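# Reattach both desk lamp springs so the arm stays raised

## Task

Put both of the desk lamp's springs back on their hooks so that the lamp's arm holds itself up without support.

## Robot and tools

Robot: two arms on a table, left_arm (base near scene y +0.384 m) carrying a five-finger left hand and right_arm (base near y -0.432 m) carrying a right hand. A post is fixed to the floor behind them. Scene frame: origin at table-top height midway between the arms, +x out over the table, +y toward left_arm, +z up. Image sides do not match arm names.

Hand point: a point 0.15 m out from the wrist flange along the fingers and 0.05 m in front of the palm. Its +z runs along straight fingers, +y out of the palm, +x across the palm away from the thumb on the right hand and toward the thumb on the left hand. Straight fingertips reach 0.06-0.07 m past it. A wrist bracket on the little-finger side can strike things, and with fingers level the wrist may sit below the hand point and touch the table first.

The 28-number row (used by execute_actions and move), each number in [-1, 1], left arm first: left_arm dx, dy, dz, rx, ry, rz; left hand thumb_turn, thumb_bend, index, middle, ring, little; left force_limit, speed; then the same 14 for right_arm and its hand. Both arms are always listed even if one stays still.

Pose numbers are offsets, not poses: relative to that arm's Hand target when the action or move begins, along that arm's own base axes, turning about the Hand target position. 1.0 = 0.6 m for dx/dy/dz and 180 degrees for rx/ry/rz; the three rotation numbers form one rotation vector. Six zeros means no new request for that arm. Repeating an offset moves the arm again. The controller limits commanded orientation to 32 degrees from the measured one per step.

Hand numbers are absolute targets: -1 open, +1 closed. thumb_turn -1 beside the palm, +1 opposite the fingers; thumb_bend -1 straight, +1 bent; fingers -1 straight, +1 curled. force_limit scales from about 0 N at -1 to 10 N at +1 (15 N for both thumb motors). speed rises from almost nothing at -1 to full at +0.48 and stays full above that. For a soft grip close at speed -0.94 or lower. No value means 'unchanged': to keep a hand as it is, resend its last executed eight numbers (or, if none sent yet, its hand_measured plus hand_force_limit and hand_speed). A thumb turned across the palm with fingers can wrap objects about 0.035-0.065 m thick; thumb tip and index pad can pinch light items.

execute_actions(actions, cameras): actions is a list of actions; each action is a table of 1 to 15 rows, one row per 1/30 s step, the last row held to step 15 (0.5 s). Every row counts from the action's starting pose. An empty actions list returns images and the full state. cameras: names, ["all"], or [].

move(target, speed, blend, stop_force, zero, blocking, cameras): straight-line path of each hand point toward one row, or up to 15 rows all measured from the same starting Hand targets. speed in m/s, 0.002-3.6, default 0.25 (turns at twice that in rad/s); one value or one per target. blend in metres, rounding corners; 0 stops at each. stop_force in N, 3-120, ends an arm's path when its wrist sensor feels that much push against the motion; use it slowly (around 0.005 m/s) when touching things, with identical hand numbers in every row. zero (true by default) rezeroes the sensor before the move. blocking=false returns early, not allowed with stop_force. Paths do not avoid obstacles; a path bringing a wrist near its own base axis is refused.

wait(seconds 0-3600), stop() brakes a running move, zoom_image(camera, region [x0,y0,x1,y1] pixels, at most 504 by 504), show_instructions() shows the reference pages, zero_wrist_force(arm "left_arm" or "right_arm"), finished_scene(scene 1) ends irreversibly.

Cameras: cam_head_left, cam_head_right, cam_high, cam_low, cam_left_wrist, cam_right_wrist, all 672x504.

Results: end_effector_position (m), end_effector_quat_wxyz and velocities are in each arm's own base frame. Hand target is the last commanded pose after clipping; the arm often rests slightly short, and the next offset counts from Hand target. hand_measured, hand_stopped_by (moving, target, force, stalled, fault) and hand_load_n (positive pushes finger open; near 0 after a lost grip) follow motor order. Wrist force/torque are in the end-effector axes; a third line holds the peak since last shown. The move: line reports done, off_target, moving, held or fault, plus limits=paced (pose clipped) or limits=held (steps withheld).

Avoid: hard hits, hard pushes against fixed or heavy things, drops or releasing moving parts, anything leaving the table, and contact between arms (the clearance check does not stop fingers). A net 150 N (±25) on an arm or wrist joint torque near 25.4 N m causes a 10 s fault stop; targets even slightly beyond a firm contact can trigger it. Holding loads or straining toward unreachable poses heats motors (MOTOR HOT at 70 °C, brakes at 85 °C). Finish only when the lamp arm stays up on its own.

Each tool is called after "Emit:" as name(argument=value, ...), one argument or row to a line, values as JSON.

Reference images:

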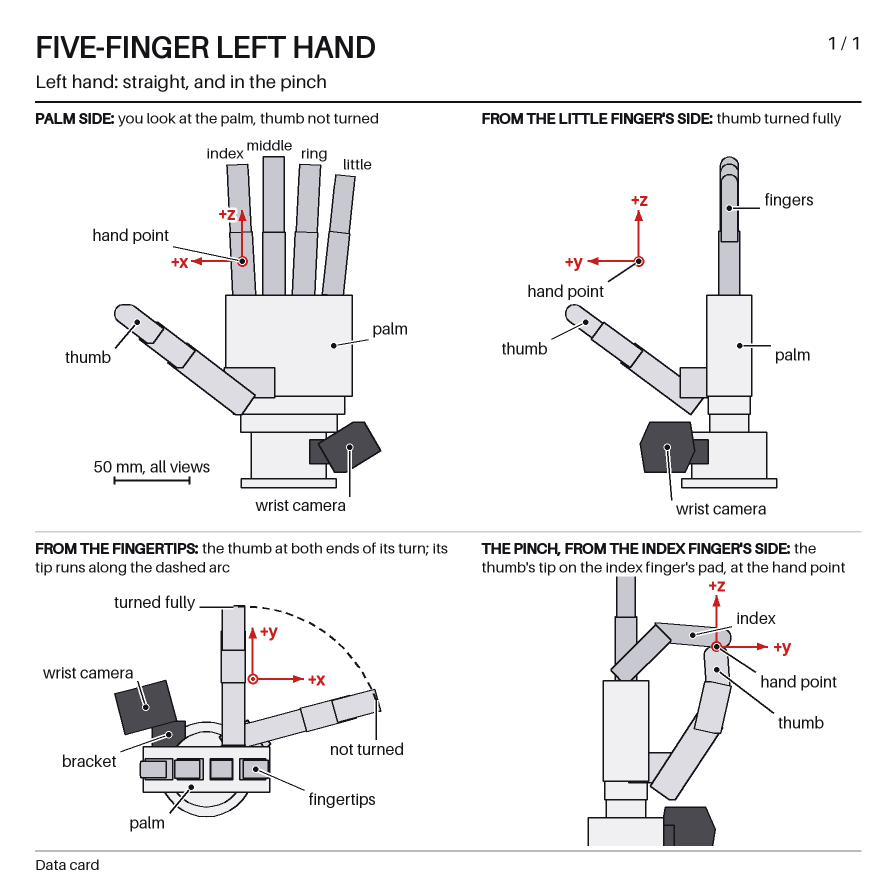

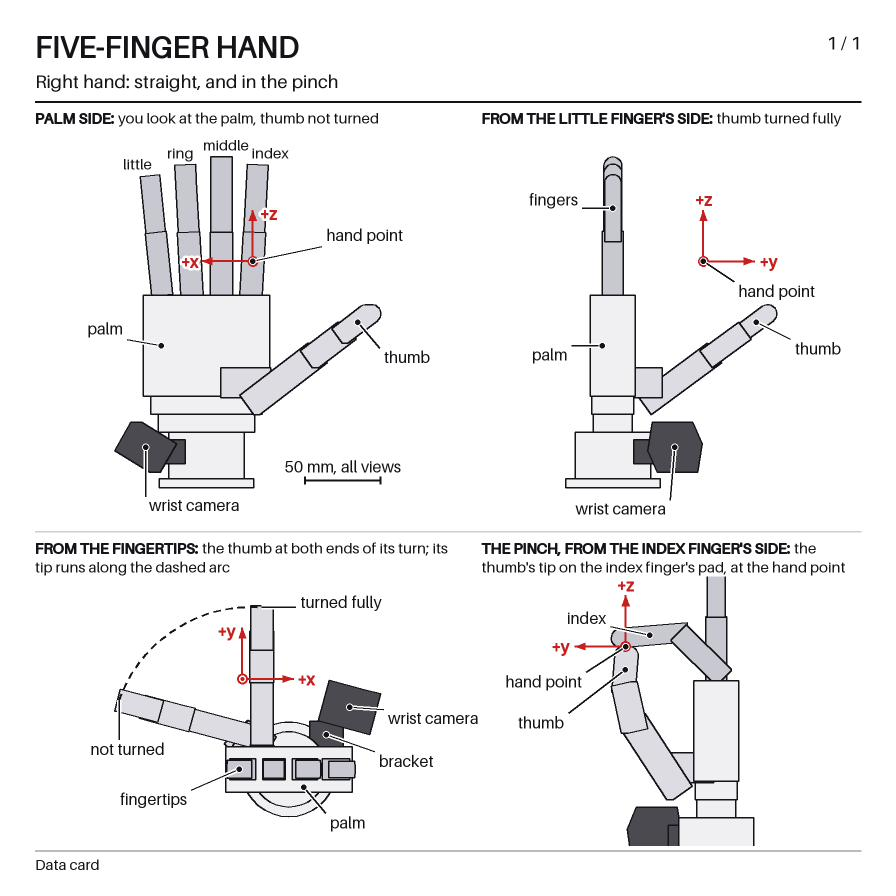

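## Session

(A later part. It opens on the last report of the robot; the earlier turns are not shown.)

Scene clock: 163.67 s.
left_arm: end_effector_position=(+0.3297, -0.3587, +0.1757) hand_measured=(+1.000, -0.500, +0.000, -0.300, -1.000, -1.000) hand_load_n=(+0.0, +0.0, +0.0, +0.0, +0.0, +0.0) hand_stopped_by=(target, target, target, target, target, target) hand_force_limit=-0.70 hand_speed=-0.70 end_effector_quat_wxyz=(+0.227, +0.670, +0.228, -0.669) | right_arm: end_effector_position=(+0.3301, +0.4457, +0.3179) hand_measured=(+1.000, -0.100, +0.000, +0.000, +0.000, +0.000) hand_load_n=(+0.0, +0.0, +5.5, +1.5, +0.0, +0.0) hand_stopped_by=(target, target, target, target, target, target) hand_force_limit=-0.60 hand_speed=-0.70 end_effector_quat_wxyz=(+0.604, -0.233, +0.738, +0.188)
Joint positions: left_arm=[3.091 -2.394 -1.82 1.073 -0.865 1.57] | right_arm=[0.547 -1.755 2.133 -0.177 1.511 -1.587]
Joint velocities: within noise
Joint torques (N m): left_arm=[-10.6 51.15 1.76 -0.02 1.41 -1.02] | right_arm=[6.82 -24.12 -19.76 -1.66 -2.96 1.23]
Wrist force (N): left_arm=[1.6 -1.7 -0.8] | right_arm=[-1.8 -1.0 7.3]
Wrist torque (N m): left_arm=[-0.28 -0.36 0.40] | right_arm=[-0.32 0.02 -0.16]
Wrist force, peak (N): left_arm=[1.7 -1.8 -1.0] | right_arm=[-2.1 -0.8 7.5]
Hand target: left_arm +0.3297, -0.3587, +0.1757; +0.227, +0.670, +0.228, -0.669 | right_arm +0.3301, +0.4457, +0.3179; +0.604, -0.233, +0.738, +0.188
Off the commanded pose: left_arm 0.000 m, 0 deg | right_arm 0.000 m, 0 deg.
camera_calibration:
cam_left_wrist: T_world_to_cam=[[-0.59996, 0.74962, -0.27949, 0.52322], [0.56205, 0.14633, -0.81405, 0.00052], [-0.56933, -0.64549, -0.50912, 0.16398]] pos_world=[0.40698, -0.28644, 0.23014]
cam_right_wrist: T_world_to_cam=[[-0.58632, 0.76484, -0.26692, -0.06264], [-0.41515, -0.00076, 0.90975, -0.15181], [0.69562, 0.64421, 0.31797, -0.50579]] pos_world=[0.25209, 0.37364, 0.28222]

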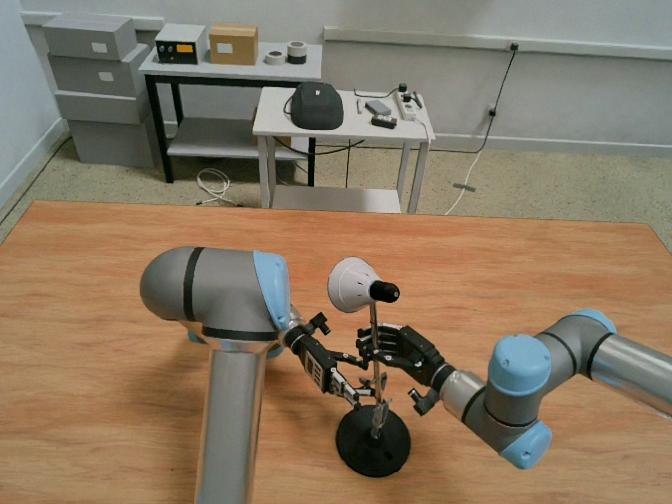

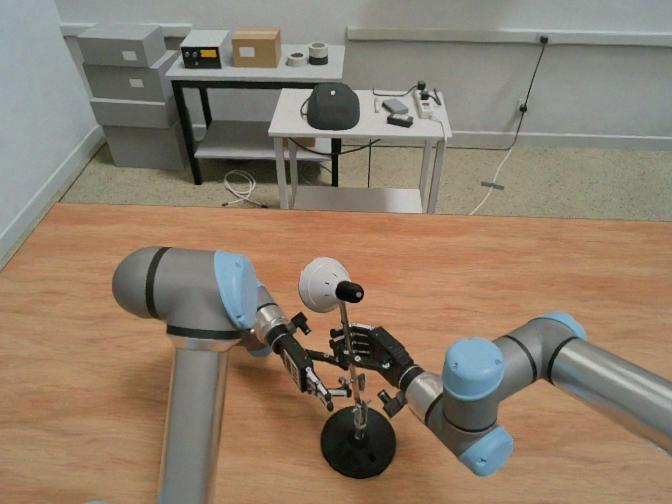

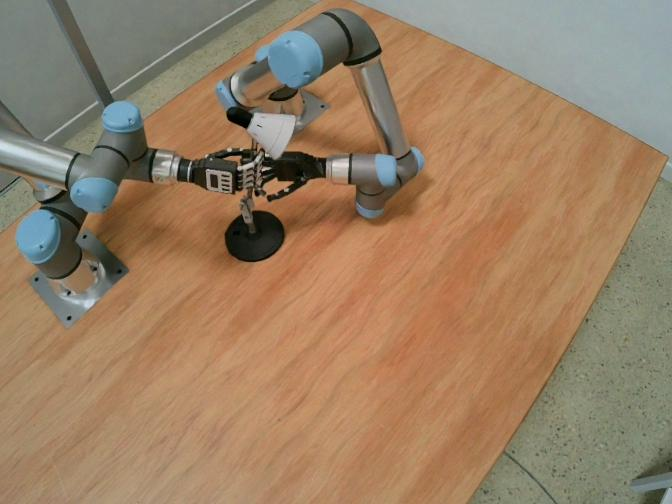

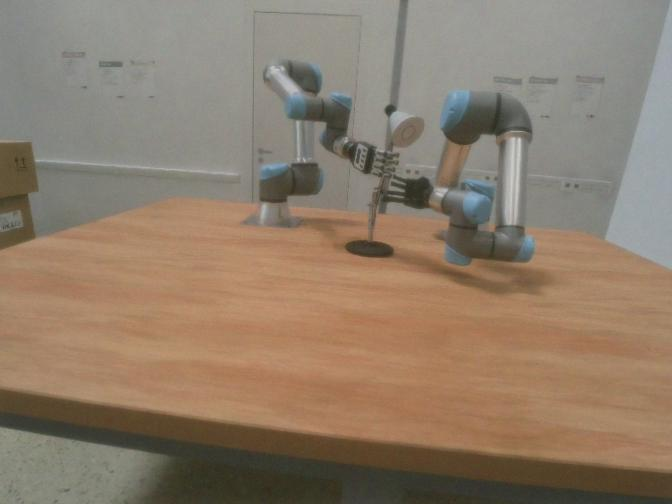

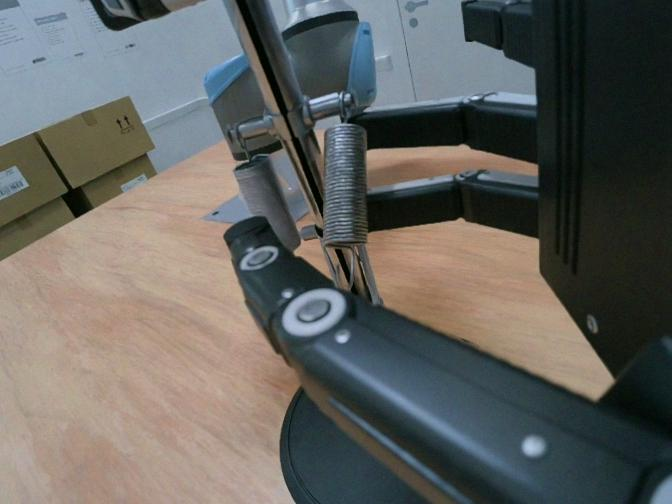

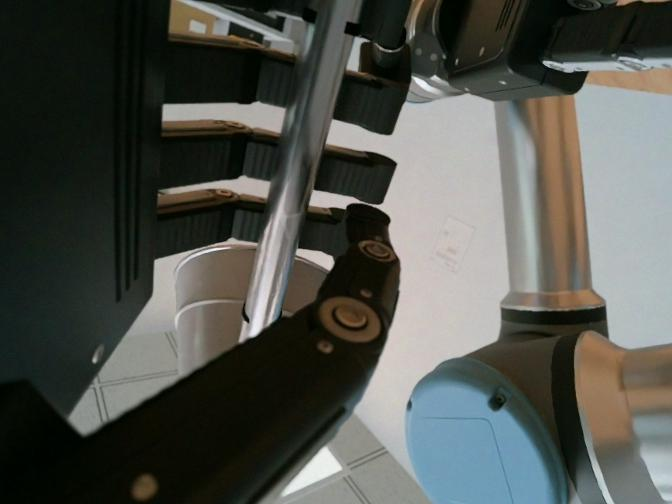

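Emit:
move(
  target=[0.0066,0.0051,0.005,0,0,0, 1,-0.5,-1,-1,-1,-1,-0.7,-0.4, 0,0,0,0,0,0, 1,-0.1,0,0,0,0,-0.6,-0.7],
  speed=0.03,
)

Emit:
move(
  target=[0,0,0,0,0,0, 1,-0.2,-1,-1,-1,-1,-0.7,-0.7, 0,0,0,0,0,0, 1,-0.1,0,0,0,0,-0.6,-0.7],
  speed=0.03,
  cameras=["cam_left_wrist", "cam_head_left", "cam_high", "cam_head_right"],
)

Emit:
zoom_image(
  camera="cam_left_wrist",
  region=[200, 60, 420, 300],
)

Emit:
zoom_image(
  camera="cam_high",
  region=[220, 150, 280, 210],
)

Emit:
zoom_image(
  camera="cam_head_left",
  region=[345, 360, 405, 420],
)

Scene clock: 169.17 s.
left_arm: end_effector_position=(+0.3337, -0.3556, +0.1786) hand_measured=(+1.000, -0.500, -1.000, -1.000, -1.000, -1.000) hand_load_n=(+0.5, +0.0, -0.5, +0.0, +0.0, +0.0) hand_stopped_by=(target, target, target, target, target, target) hand_force_limit=-0.70 hand_speed=-0.40 end_effector_quat_wxyz=(+0.227, +0.670, +0.228, -0.669) | right_arm: end_effector_position=(+0.3301, +0.4457, +0.3179) hand_measured=(+1.000, -0.100, +0.000, +0.000, +0.000, +0.000) hand_load_n=(+0.0, +0.0, +5.5, +1.0, +0.0, +0.0) hand_stopped_by=(target, target, target, target, target, target) hand_force_limit=-0.60 hand_speed=-0.70 end_effector_quat_wxyz=(+0.604, -0.233, +0.738, +0.188)
Joint positions: left_arm=[3.097 -2.391 -1.812 1.062 -0.872 1.57] | right_arm=[0.547 -1.755 2.133 -0.177 1.511 -1.587]
Joint torques (N m): left_arm=[7.38 51.12 14.25 -2.5 -1.82 -0.86] | right_arm=[6.3 -23.5 -22.53 -1.5 -2.84 1.08]
Wrist force (N): left_arm=[1.5 -1.7 -0.8] | right_arm=[-1.9 -1.0 7.1]
Wrist torque (N m): left_arm=[-0.27 -0.36 0.40] | right_arm=[-0.32 0.04 -0.16]
Wrist force, peak (N): left_arm=[1.9 -1.8 -0.8] | right_arm=[-2.2 -1.2 7.4]
Hand target: left_arm +0.3337, -0.3556, +0.1787; +0.227, +0.670, +0.228, -0.669 | right_arm +0.3301, +0.4457, +0.3179; +0.604, -0.233, +0.738, +0.188
Off the commanded pose: left_arm 0.000 m, 0 deg | right_arm 0.000 m, 0 deg.
move: done

Scene clock: 170.13 s.
left_arm: end_effector_position=(+0.3337, -0.3556, +0.1787) hand_measured=(+1.000, -0.200, -1.000, -1.000, -1.000, -1.000) hand_load_n=(+0.0, +0.0, +0.0, +0.0, +0.0, +0.0) hand_stopped_by=(target, target, target, target, target, target) hand_force_limit=-0.70 hand_speed=-0.70 end_effector_quat_wxyz=(+0.227, +0.670, +0.228, -0.669) | right_arm: end_effector_position=(+0.3301, +0.4457, +0.3179) hand_measured=(+1.000, -0.100, +0.000, +0.000, +0.000, +0.000) hand_load_n=(-0.5, +0.0, +5.5, +1.0, +0.0, +0.0) hand_stopped_by=(target, target, target, target, target, target) hand_force_limit=-0.60 hand_speed=-0.70 end_effector_quat_wxyz=(+0.604, -0.233, +0.738, +0.188)
Joint positions: left_arm=[3.097 -2.391 -1.812 1.062 -0.872 1.57] | right_arm=[0.547 -1.755 2.133 -0.177 1.511 -1.587]
Joint torques (N m): left_arm=[7.22 50.5 14.66 -2.58 -1.75 -0.42] | right_arm=[6.73 -23.85 -22.4 -1.54 -3.02 1.03]
Wrist force (N): left_arm=[1.6 -1.8 -0.7] | right_arm=[-1.9 -1.1 7.3]
Wrist torque (N m): left_arm=[-0.29 -0.37 0.41] | right_arm=[-0.34 0.03 -0.16]
Wrist force, peak (N): left_arm=[1.6 -1.9 -0.8] | right_arm=[-2.1 -1.2 7.4]
Hand target: left_arm +0.3337, -0.3556, +0.1787; +0.227, +0.670, +0.228, -0.669 | right_arm +0.3301, +0.4457, +0.3179; +0.604, -0.233, +0.738, +0.188
Off the commanded pose: left_arm 0.000 m, 0 deg | right_arm 0.000 m, 0 deg.
move: done
cam_left_wrist: T_world_to_cam=[[-0.59996, 0.74962, -0.27949, 0.52407], [0.56205, 0.14633, -0.81405, 0.00032], [-0.56933, -0.64549, -0.50912, 0.16973]] pos_world=[0.41088, -0.28334, 0.23314]
Images, in order (width x height): cam_head_left 672x504, cam_head_right 672x504, cam_high 672x504, cam_left_wrist 672x504.

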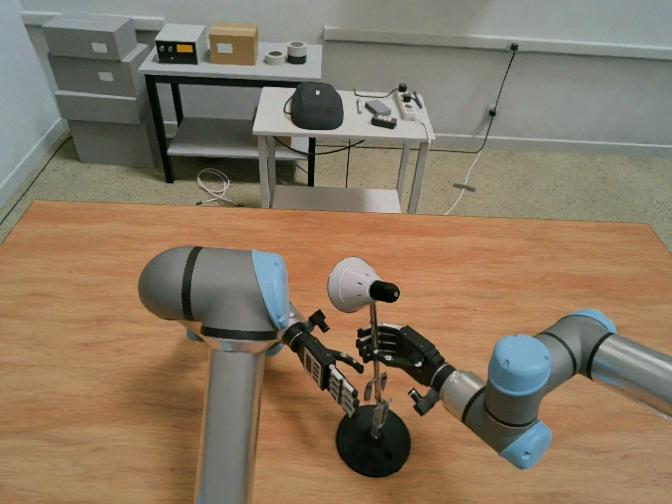

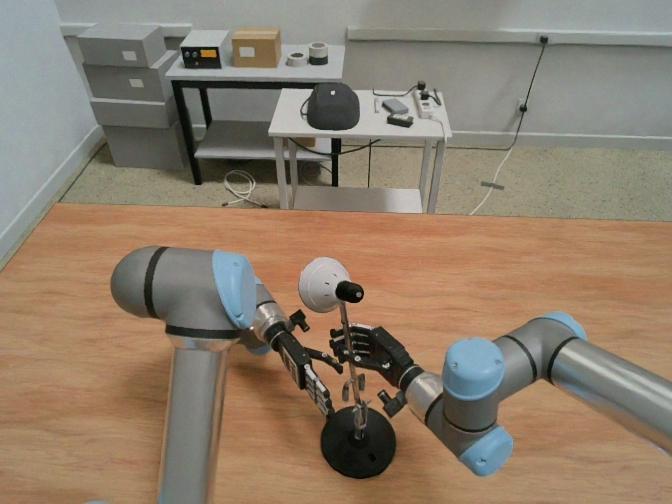

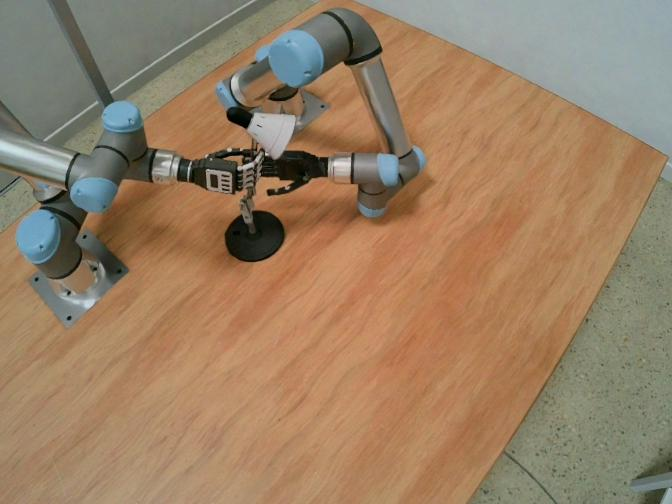

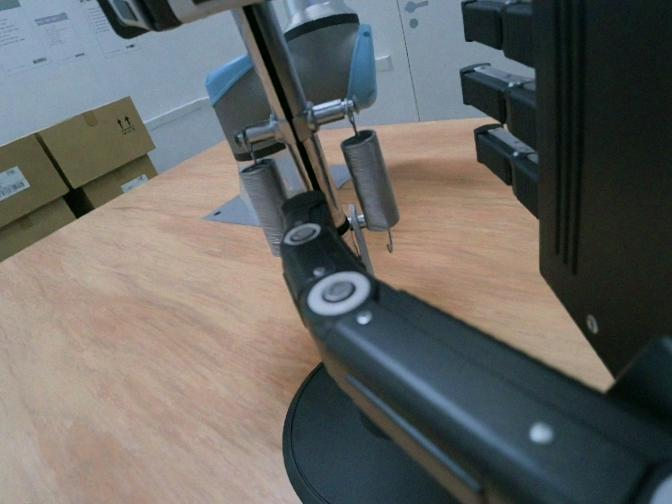

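Scaled by 2.100 from the camera's image (finer frame: 960x720).

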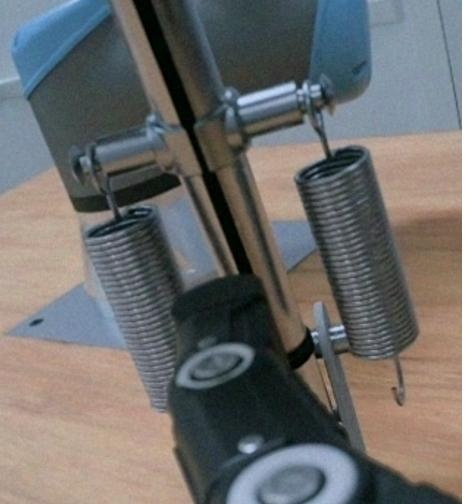

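Scaled by 8.400 from the camera's image (finer frame: 960x720).

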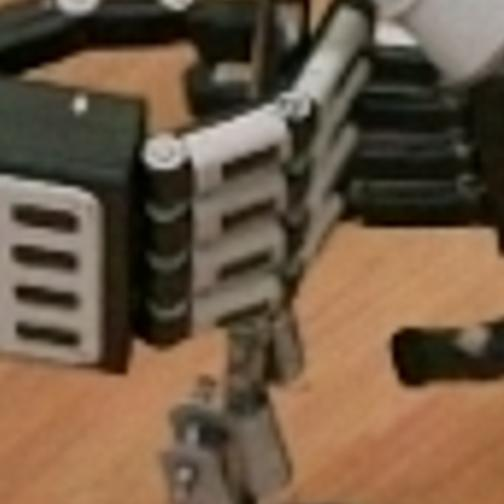

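Scaled by 8.400 from the camera's image (finer frame: 960x720).

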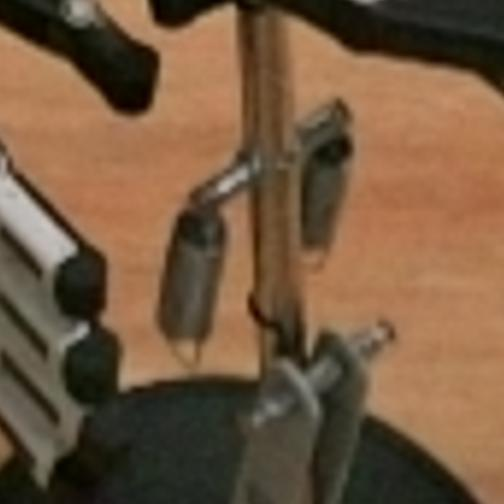

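Emit:
move(
  target=[0,0,0,0,0,0, 1,-0.5,-1,-1,-1,-1,-0.7,-0.4, 0,0,0,0,0,0, 1,-0.1,0,0,0,0,-0.6,-0.7],
  speed=0.05,
)

Emit:
move(
  target=[-0.0355,-0.0241,-0.0175,0,0,0, 1,-0.5,-1,-1,-1,-1,-0.7,-0.4, 0,0,0,0,0,0, 1,-0.1,0,0,0,0,-0.6,-0.7],
  speed=0.05,
  cameras=["cam_left_wrist", "cam_head_left", "cam_high", "cam_head_right"],
)

Emit:
zoom_image(
  camera="cam_left_wrist",
  region=[200, 60, 420, 300],
)

Emit:
zoom_image(
  camera="cam_head_left",
  region=[345, 360, 405, 420],
)

Scene clock: 172.73 s.
left_arm: end_effector_position=(+0.3337, -0.3556, +0.1787) hand_measured=(+1.000, -0.500, -1.000, -1.000, -1.000, -1.000) hand_load_n=(+0.5, +0.0, +0.0, +0.0, +0.0, +0.0) hand_stopped_by=(target, target, target, target, target, target) hand_force_limit=-0.70 hand_speed=-0.40 end_effector_quat_wxyz=(+0.227, +0.670, +0.228, -0.669) | right_arm: end_effector_position=(+0.3301, +0.4457, +0.3179) hand_measured=(+1.000, -0.100, +0.000, +0.000, +0.000, +0.000) hand_load_n=(+0.0, +0.0, +5.5, +1.0, +0.0, +0.0) hand_stopped_by=(target, target, target, target, target, target) hand_force_limit=-0.60 hand_speed=-0.70 end_effector_quat_wxyz=(+0.604, -0.233, +0.738, +0.188)
Joint positions: left_arm=[3.097 -2.391 -1.812 1.062 -0.872 1.57] | right_arm=[0.547 -1.755 2.133 -0.177 1.511 -1.587]
Joint torques (N m): left_arm=[7.39 50.93 14.2 -2.53 -1.69 0.68] | right_arm=[6.88 -24.13 -23.77 -1.49 -2.84 1.12]
Wrist force (N): left_arm=[1.5 -1.6 -1.1] | right_arm=[-2.3 -1.1 7.3]
Wrist torque (N m): left_arm=[-0.24 -0.38 0.40] | right_arm=[-0.34 0.05 -0.17]
Wrist force, peak (N): left_arm=[1.7 -1.9 -0.8] | right_arm=[-2.3 -1.2 7.3]
Hand target: left_arm +0.3337, -0.3556, +0.1787; +0.227, +0.670, +0.228, -0.669 | right_arm +0.3301, +0.4457, +0.3179; +0.604, -0.233, +0.738, +0.188
Off the commanded pose: left_arm 0.000 m, 0 deg | right_arm 0.000 m, 0 deg.
move: done

Scene clock: 173.77 s.
left_arm: end_effector_position=(+0.3126, -0.3699, +0.1683) hand_measured=(+1.000, -0.500, -1.000, -1.000, -1.000, -1.000) hand_load_n=(+0.0, +0.0, +0.0, +0.0, +0.0, +0.0) hand_stopped_by=(target, target, target, target, target, target) hand_force_limit=-0.70 hand_speed=-0.40 end_effector_quat_wxyz=(+0.227, +0.670, +0.227, -0.669) | right_arm: end_effector_position=(+0.3301, +0.4457, +0.3179) hand_measured=(+1.000, -0.100, +0.000, +0.000, +0.000, +0.000) hand_load_n=(+0.0, +0.0, +5.5, +1.0, +0.0, +0.0) hand_stopped_by=(target, target, target, target, target, target) hand_force_limit=-0.60 hand_speed=-0.70 end_effector_quat_wxyz=(+0.604, -0.233, +0.738, +0.188)
Joint positions: left_arm=[3.065 -2.395 -1.858 1.112 -0.84 1.57] | right_arm=[0.547 -1.755 2.133 -0.177 1.511 -1.587]
Joint torques (N m): left_arm=[-11.84 31.73 -0.84 0.18 1.36 0.32] | right_arm=[7.1 -23.83 -24.37 -1.59 -2.87 1.15]
Wrist force (N): left_arm=[1.3 -1.6 -1.0] | right_arm=[-1.9 -0.9 7.2]
Wrist torque (N m): left_arm=[-0.26 -0.35 0.40] | right_arm=[-0.31 0.01 -0.15]
Wrist force, peak (N): left_arm=[1.5 -1.8 -1.3] | right_arm=[-2.1 -1.0 7.5]
Hand target: left_arm +0.3124, -0.3701, +0.1682; +0.227, +0.670, +0.228, -0.669 | right_arm +0.3301, +0.4457, +0.3179; +0.604, -0.233, +0.738, +0.188
Off the commanded pose: left_arm 0.000 m, 0 deg | right_arm 0.000 m, 0 deg.
move: done
cam_left_wrist: T_world_to_cam=[[-0.59992, 0.74963, -0.27955, 0.5193], [0.5621, 0.14628, -0.81403, 0.00578], [-0.56933, -0.64549, -0.50912, 0.14313]] pos_world=[0.38978, -0.29774, 0.22274]
Images, in order (width x height): cam_head_left 672x504, cam_head_right 672x504, cam_high 672x504, cam_left_wrist 672x504.

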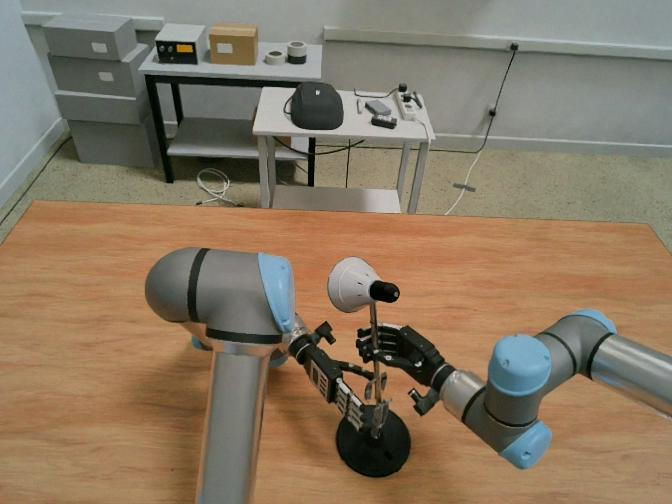

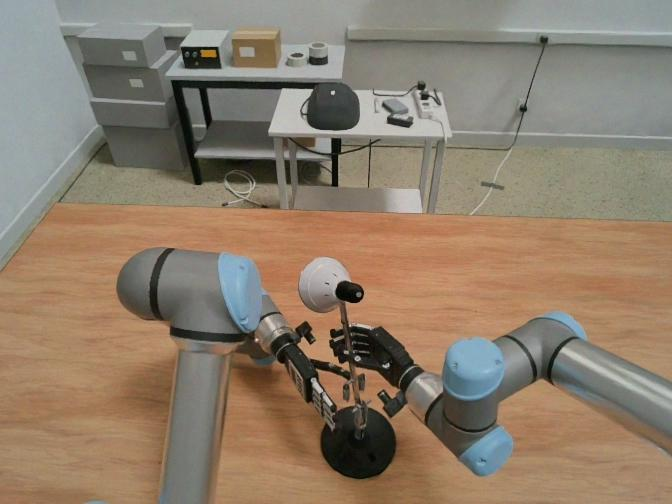

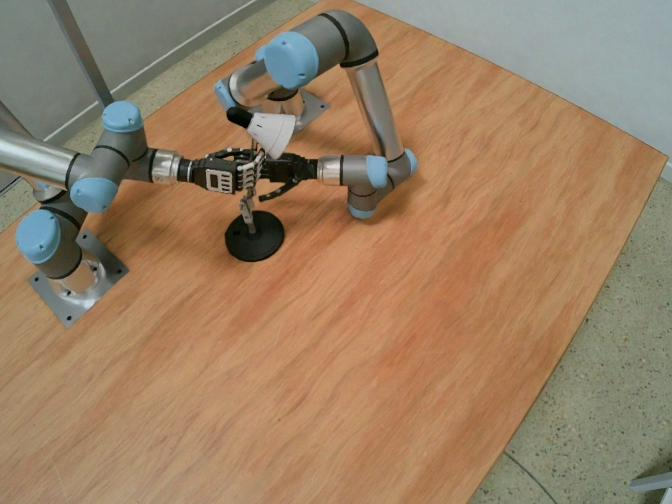

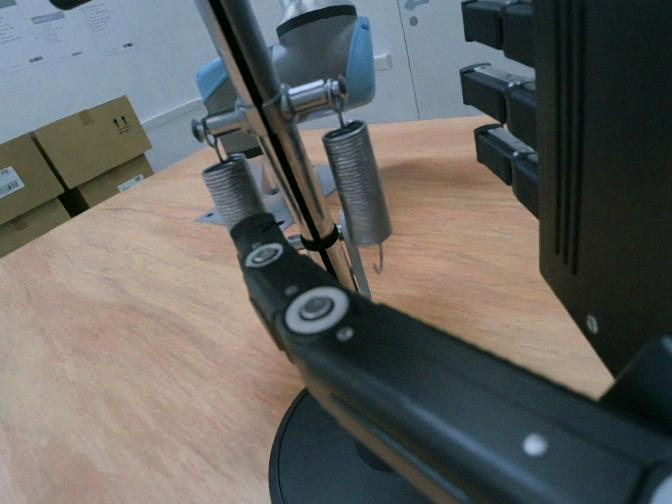

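Scaled by 2.100 from the camera's image (finer frame: 960x720).

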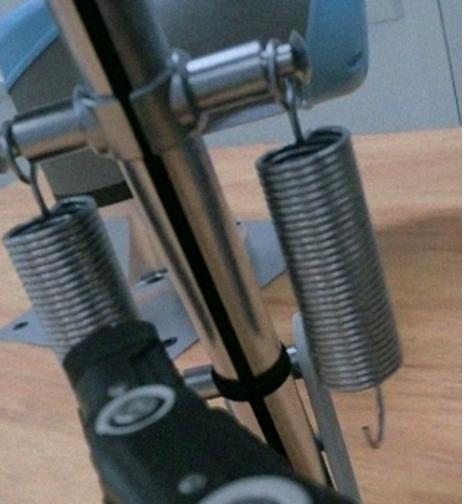

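Scaled by 8.400 from the camera's image (finer frame: 960x720).

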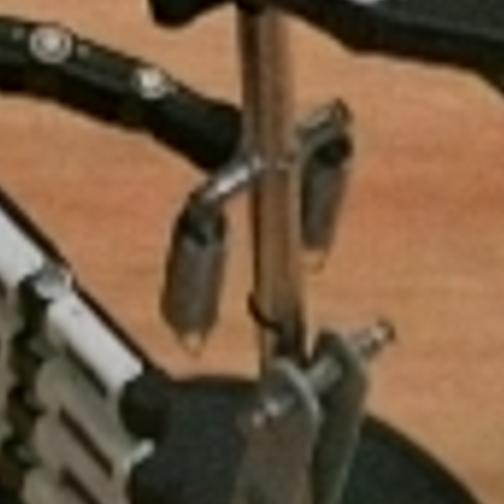

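Emit:
move(
  target=[-0.004,-0.003,0,0,0,0, 1,-0.5,-0.1,-1,-1,-1,-0.7,-0.6, 0,0,0,0,0,0, 1,-0.1,0,0,0,0,-0.6,-0.7],
  speed=0.03,
  cameras=["cam_left_wrist"],
)

Emit:
zoom_image(
  camera="cam_left_wrist",
  region=[200, 60, 420, 300],
)

Scene clock: 175.93 s.
left_arm: end_effector_position=(+0.3100, -0.3719, +0.1682) hand_measured=(+1.000, -0.500, -0.100, -1.000, -1.000, -1.000) hand_load_n=(+0.5, +0.0, +0.0, +0.0, +0.0, +0.0) hand_stopped_by=(target, target, target, target, target, target) hand_force_limit=-0.70 hand_speed=-0.60 end_effector_quat_wxyz=(+0.227, +0.670, +0.228, -0.669) | right_arm: end_effector_position=(+0.3301, +0.4457, +0.3179) hand_measured=(+1.000, -0.100, +0.000, +0.000, +0.000, +0.000) hand_load_n=(-0.5, +0.0, +5.5, +1.0, +0.0, +0.0) hand_stopped_by=(target, target, target, target, target, target) hand_force_limit=-0.60 hand_speed=-0.70 end_effector_quat_wxyz=(+0.604, -0.233, +0.738, +0.188)
Joint positions: left_arm=[3.061 -2.394 -1.863 1.116 -0.836 1.57] | right_arm=[0.547 -1.755 2.133 -0.177 1.511 -1.587]
Joint torques (N m): left_arm=[-10.94 50.13 0.98 0.07 1.52 -1.21] | right_arm=[6.54 -24.04 -25.74 -1.43 -2.83 1.15]
Wrist force (N): left_arm=[1.4 -2.0 -0.8] | right_arm=[-2.1 -0.9 7.3]
Wrist torque (N m): left_arm=[-0.33 -0.35 0.41] | right_arm=[-0.31 0.02 -0.15]
Wrist force, peak (N): left_arm=[1.7 -1.8 -0.9] | right_arm=[-1.7 -1.1 7.6]
Hand target: left_arm +0.3100, -0.3719, +0.1682; +0.227, +0.670, +0.228, -0.669 | right_arm +0.3301, +0.4457, +0.3179; +0.604, -0.233, +0.738, +0.188
Off the commanded pose: left_arm 0.000 m, 0 deg | right_arm 0.000 m, 0 deg.
move: done
cam_left_wrist: T_world_to_cam=[[-0.59996, 0.74962, -0.27949, 0.51914], [0.56205, 0.14633, -0.81405, 0.00747], [-0.56933, -0.64549, -0.50912, 0.14037]] pos_world=[0.38718, -0.29964, 0.22264]

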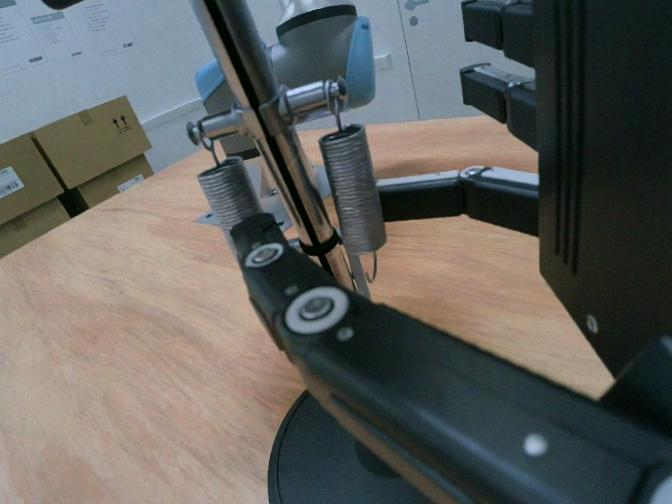

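Scaled by 2.100 from the camera's image (finer frame: 960x720).

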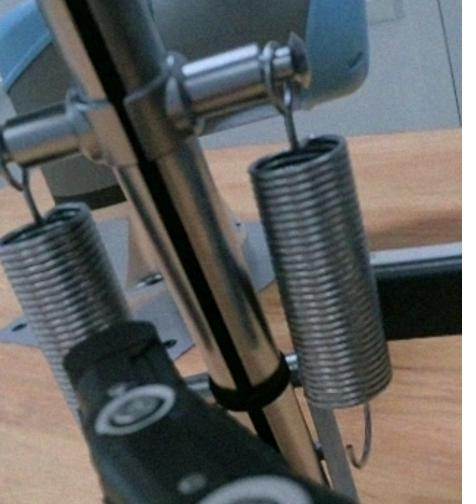

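Emit:
execute_actions(
  actions=[],
  cameras=["cam_head_left", "cam_head_right", "cam_high", "cam_low"],
)

Emit:
zoom_image(
  camera="cam_head_left",
  region=[345, 360, 405, 420],
)

Emit:
zoom_image(
  camera="cam_head_right",
  region=[325, 360, 385, 420],
)

Emit:
zoom_image(
  camera="cam_high",
  region=[220, 150, 280, 210],
)

Emit:
zoom_image(
  camera="cam_low",
  region=[350, 170, 410, 230],
)

Scene clock: 178.33 s.
left_arm: end_effector_position=(+0.3100, -0.3719, +0.1682) hand_measured=(+1.000, -0.500, -0.100, -1.000, -1.000, -1.000) hand_load_n=(+0.0, +0.0, +0.0, +0.0, +0.0, +0.0) hand_stopped_by=(target, target, target, target, target, target) hand_force_limit=-0.70 hand_speed=-0.60 end_effector_quat_wxyz=(+0.227, +0.670, +0.228, -0.669) | right_arm: end_effector_position=(+0.3301, +0.4457, +0.3179) hand_measured=(+1.000, -0.100, +0.000, +0.000, +0.000, +0.000) hand_load_n=(-0.5, +0.0, +6.0, +1.0, +0.0, +0.0) hand_stopped_by=(target, target, target, target, target, target) hand_force_limit=-0.60 hand_speed=-0.70 end_effector_quat_wxyz=(+0.604, -0.233, +0.738, +0.188)
Joint positions: left_arm=[3.061 -2.394 -1.863 1.116 -0.836 1.57] | right_arm=[0.547 -1.755 2.133 -0.177 1.511 -1.587]
Joint velocities: within noise
Joint torques (N m): left_arm=[-10.93 50.04 1.06 0.03 1.5 -1.19] | right_arm=[5.85 -23.9 -25.33 -1.47 -2.95 1.08]
Wrist force (N): left_arm=[1.3 -1.7 -0.8] | right_arm=[-2.1 -1.0 7.2]
Wrist torque (N m): left_arm=[-0.29 -0.33 0.39] | right_arm=[-0.31 0.04 -0.16]
Wrist force, peak (N): left_arm=[1.6 -1.9 -1.0] | right_arm=[-2.3 -1.0 7.5]
Hand target: left_arm +0.3100, -0.3719, +0.1682; +0.227, +0.670, +0.228, -0.669 | right_arm +0.3301, +0.4457, +0.3179; +0.604, -0.233, +0.738, +0.188
Off the commanded pose: left_arm 0.000 m, 0 deg | right_arm 0.000 m, 0 deg.
Images, in order (width x height): cam_head_left 672x504, cam_head_right 672x504, cam_high 672x504, cam_low 672x504.

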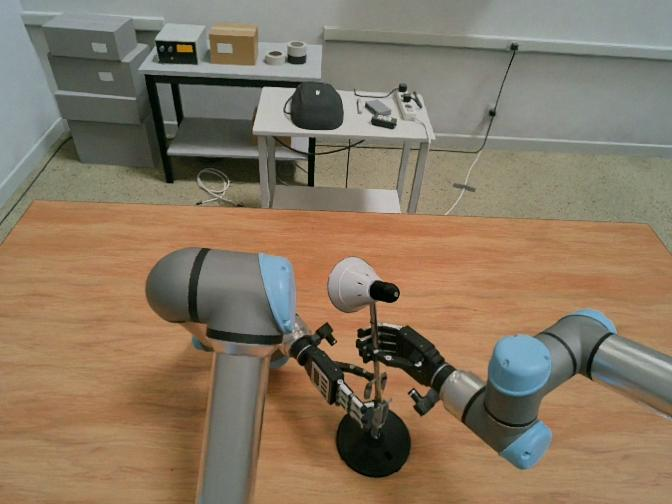

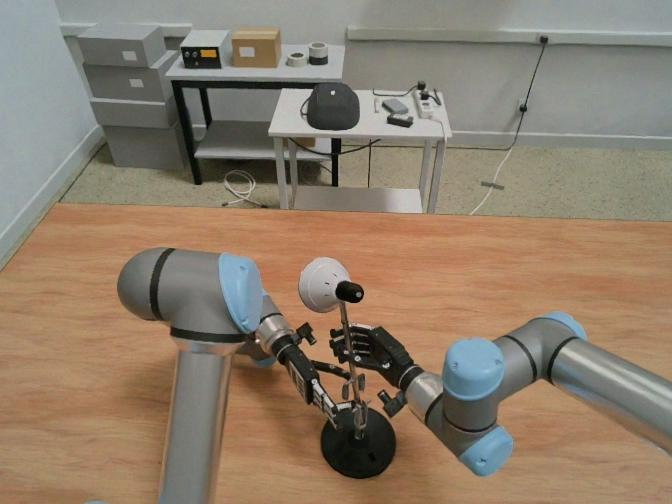

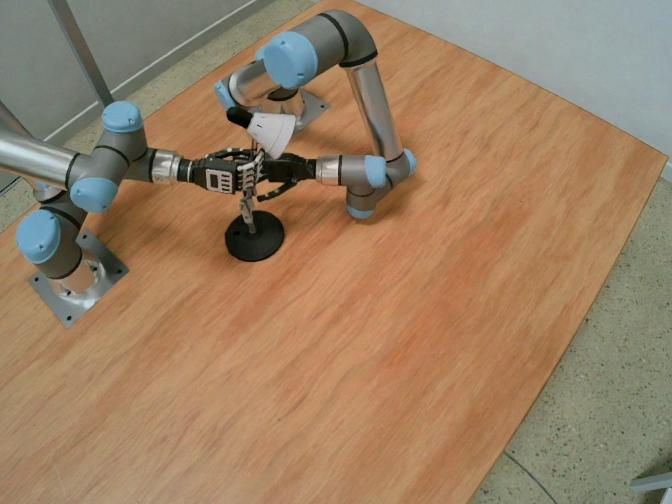

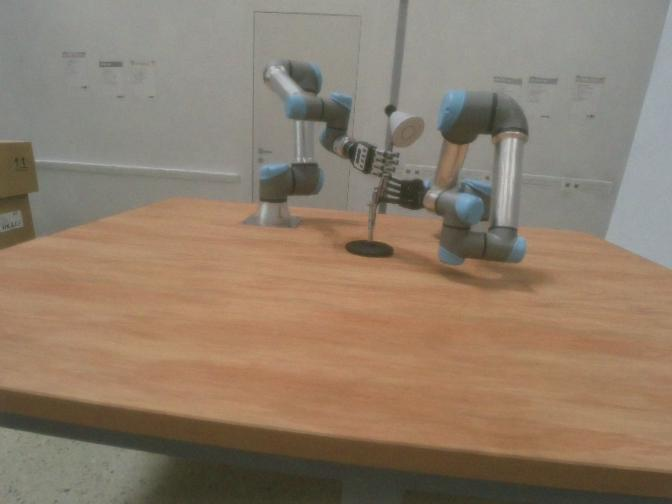

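Scaled by 8.400 from the camera's image (finer frame: 960x720).

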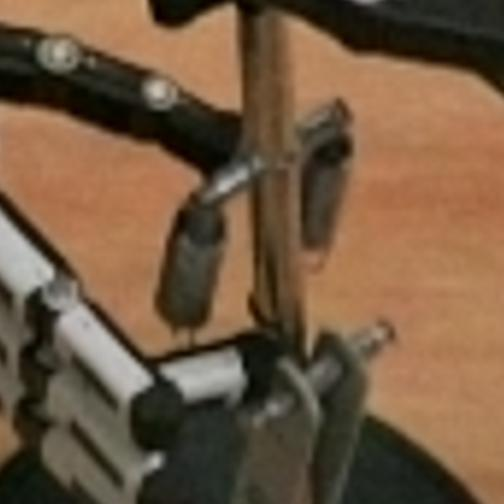

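Scaled by 8.400 from the camera's image (finer frame: 960x720).

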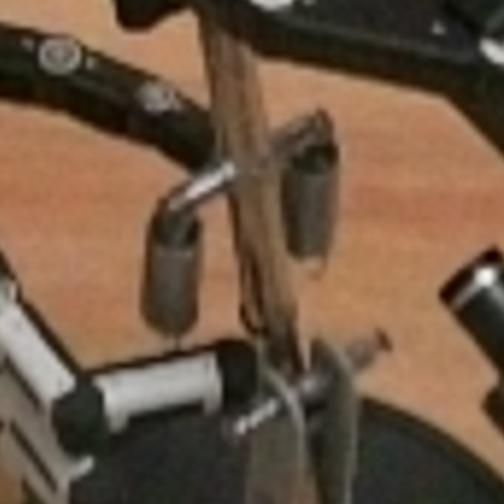

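Scaled by 8.400 from the camera's image (finer frame: 960x720).

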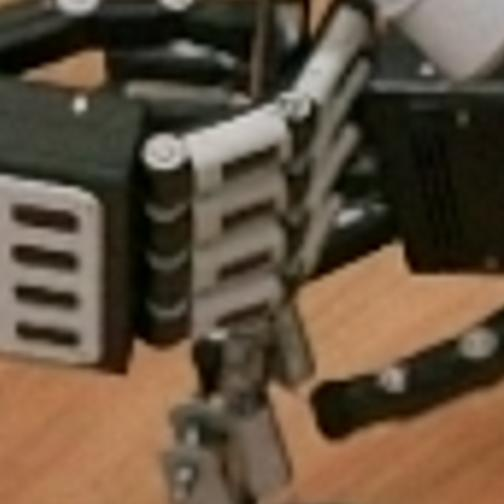

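Scaled by 8.400 from the camera's image (finer frame: 960x720).

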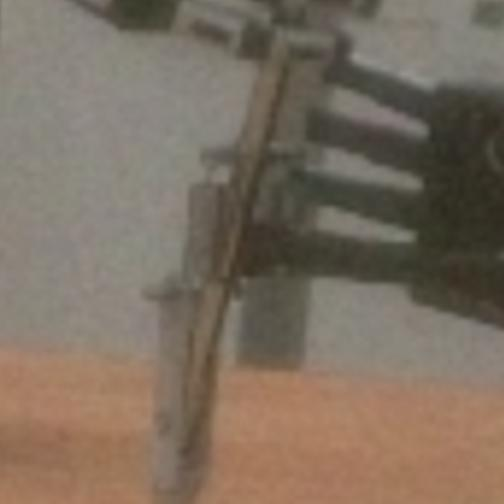

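Emit:
move(
  target=[0,0,0,0,0,0, 1,-0.1,-0.1,-1,-1,-1,-0.7,-0.7, 0,0,0,0,0,0, 1,-0.1,0,0,0,0,-0.6,-0.7],
  speed=0.03,
  cameras=["cam_left_wrist", "cam_head_left", "cam_high"],
)

Emit:
zoom_image(
  camera="cam_left_wrist",
  region=[200, 60, 420, 300],
)

Emit:
zoom_image(
  camera="cam_head_left",
  region=[345, 360, 405, 420],
)

Scene clock: 184.63 s.
left_arm: end_effector_position=(+0.3100, -0.3719, +0.1682) hand_measured=(+1.000, -0.100, -0.100, -1.000, -1.000, -1.000) hand_load_n=(+0.5, +0.0, +0.0, +0.0, +0.0, +0.0) hand_stopped_by=(target, target, target, target, target, target) hand_force_limit=-0.70 hand_speed=-0.70 end_effector_quat_wxyz=(+0.227, +0.670, +0.228, -0.669) | right_arm: end_effector_position=(+0.3301, +0.4457, +0.3179) hand_measured=(+1.000, -0.100, +0.000, +0.000, +0.000, +0.000) hand_load_n=(+0.0, +0.0, +5.5, +1.0, +0.0, +0.0) hand_stopped_by=(target, target, target, target, target, target) hand_force_limit=-0.60 hand_speed=-0.70 end_effector_quat_wxyz=(+0.604, -0.233, +0.738, +0.188)
Joint positions: left_arm=[3.061 -2.394 -1.863 1.116 -0.836 1.57] | right_arm=[0.547 -1.755 2.133 -0.177 1.511 -1.587]
Joint torques (N m): left_arm=[-10.28 50 0.98 0.01 1.33 -1.17] | right_arm=[6.47 -23.96 -25.91 -1.48 -2.79 1.06]
Wrist force (N): left_arm=[1.4 -1.7 -0.9] | right_arm=[-2.1 -0.8 6.7]
Wrist torque (N m): left_arm=[-0.28 -0.35 0.40] | right_arm=[-0.27 0.05 -0.16]
Wrist force, peak (N): left_arm=[1.5 -2.0 -0.9] | right_arm=[-1.8 -0.9 7.5]
Hand target: left_arm +0.3100, -0.3719, +0.1682; +0.227, +0.670, +0.228, -0.669 | right_arm +0.3301, +0.4457, +0.3179; +0.604, -0.233, +0.738, +0.188
Off the commanded pose: left_arm 0.000 m, 0 deg | right_arm 0.000 m, 0 deg.
move: done
cam_left_wrist: T_world_to_cam=[[-0.59996, 0.74962, -0.27949, 0.51914], [0.56205, 0.14633, -0.81405, 0.00747], [-0.56933, -0.64549, -0.50912, 0.14037]] pos_world=[0.38718, -0.29964, 0.22264]
Images, in order (width x height): cam_head_left 672x504, cam_high 672x504, cam_left_wrist 672x504.

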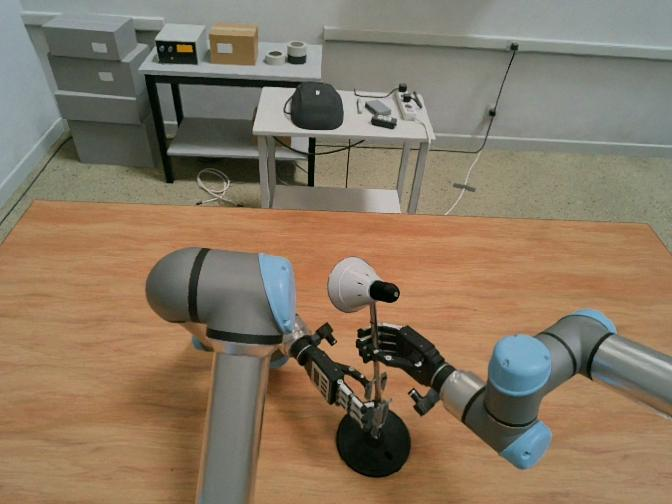

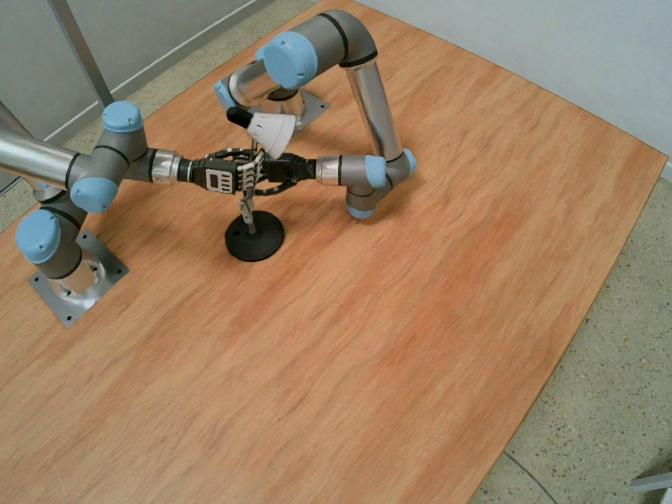

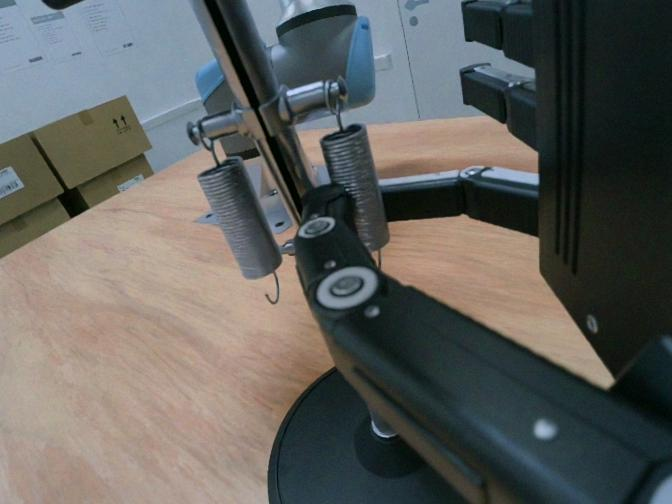

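Scaled by 2.100 from the camera's image (finer frame: 960x720).

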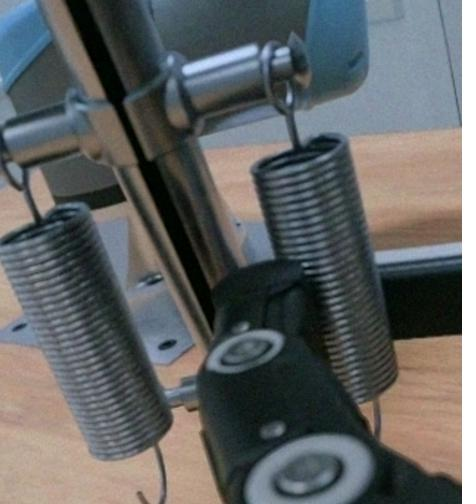

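Scaled by 8.400 from the camera's image (finer frame: 960x720).

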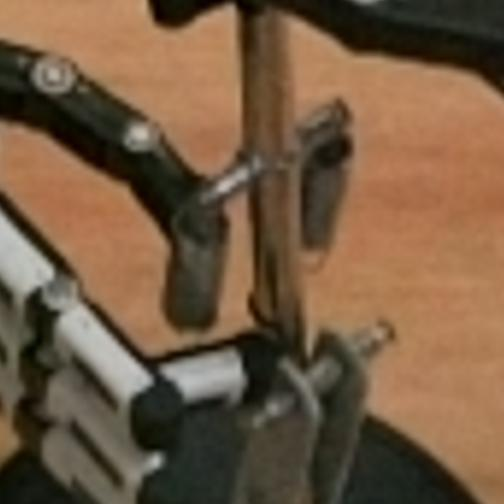

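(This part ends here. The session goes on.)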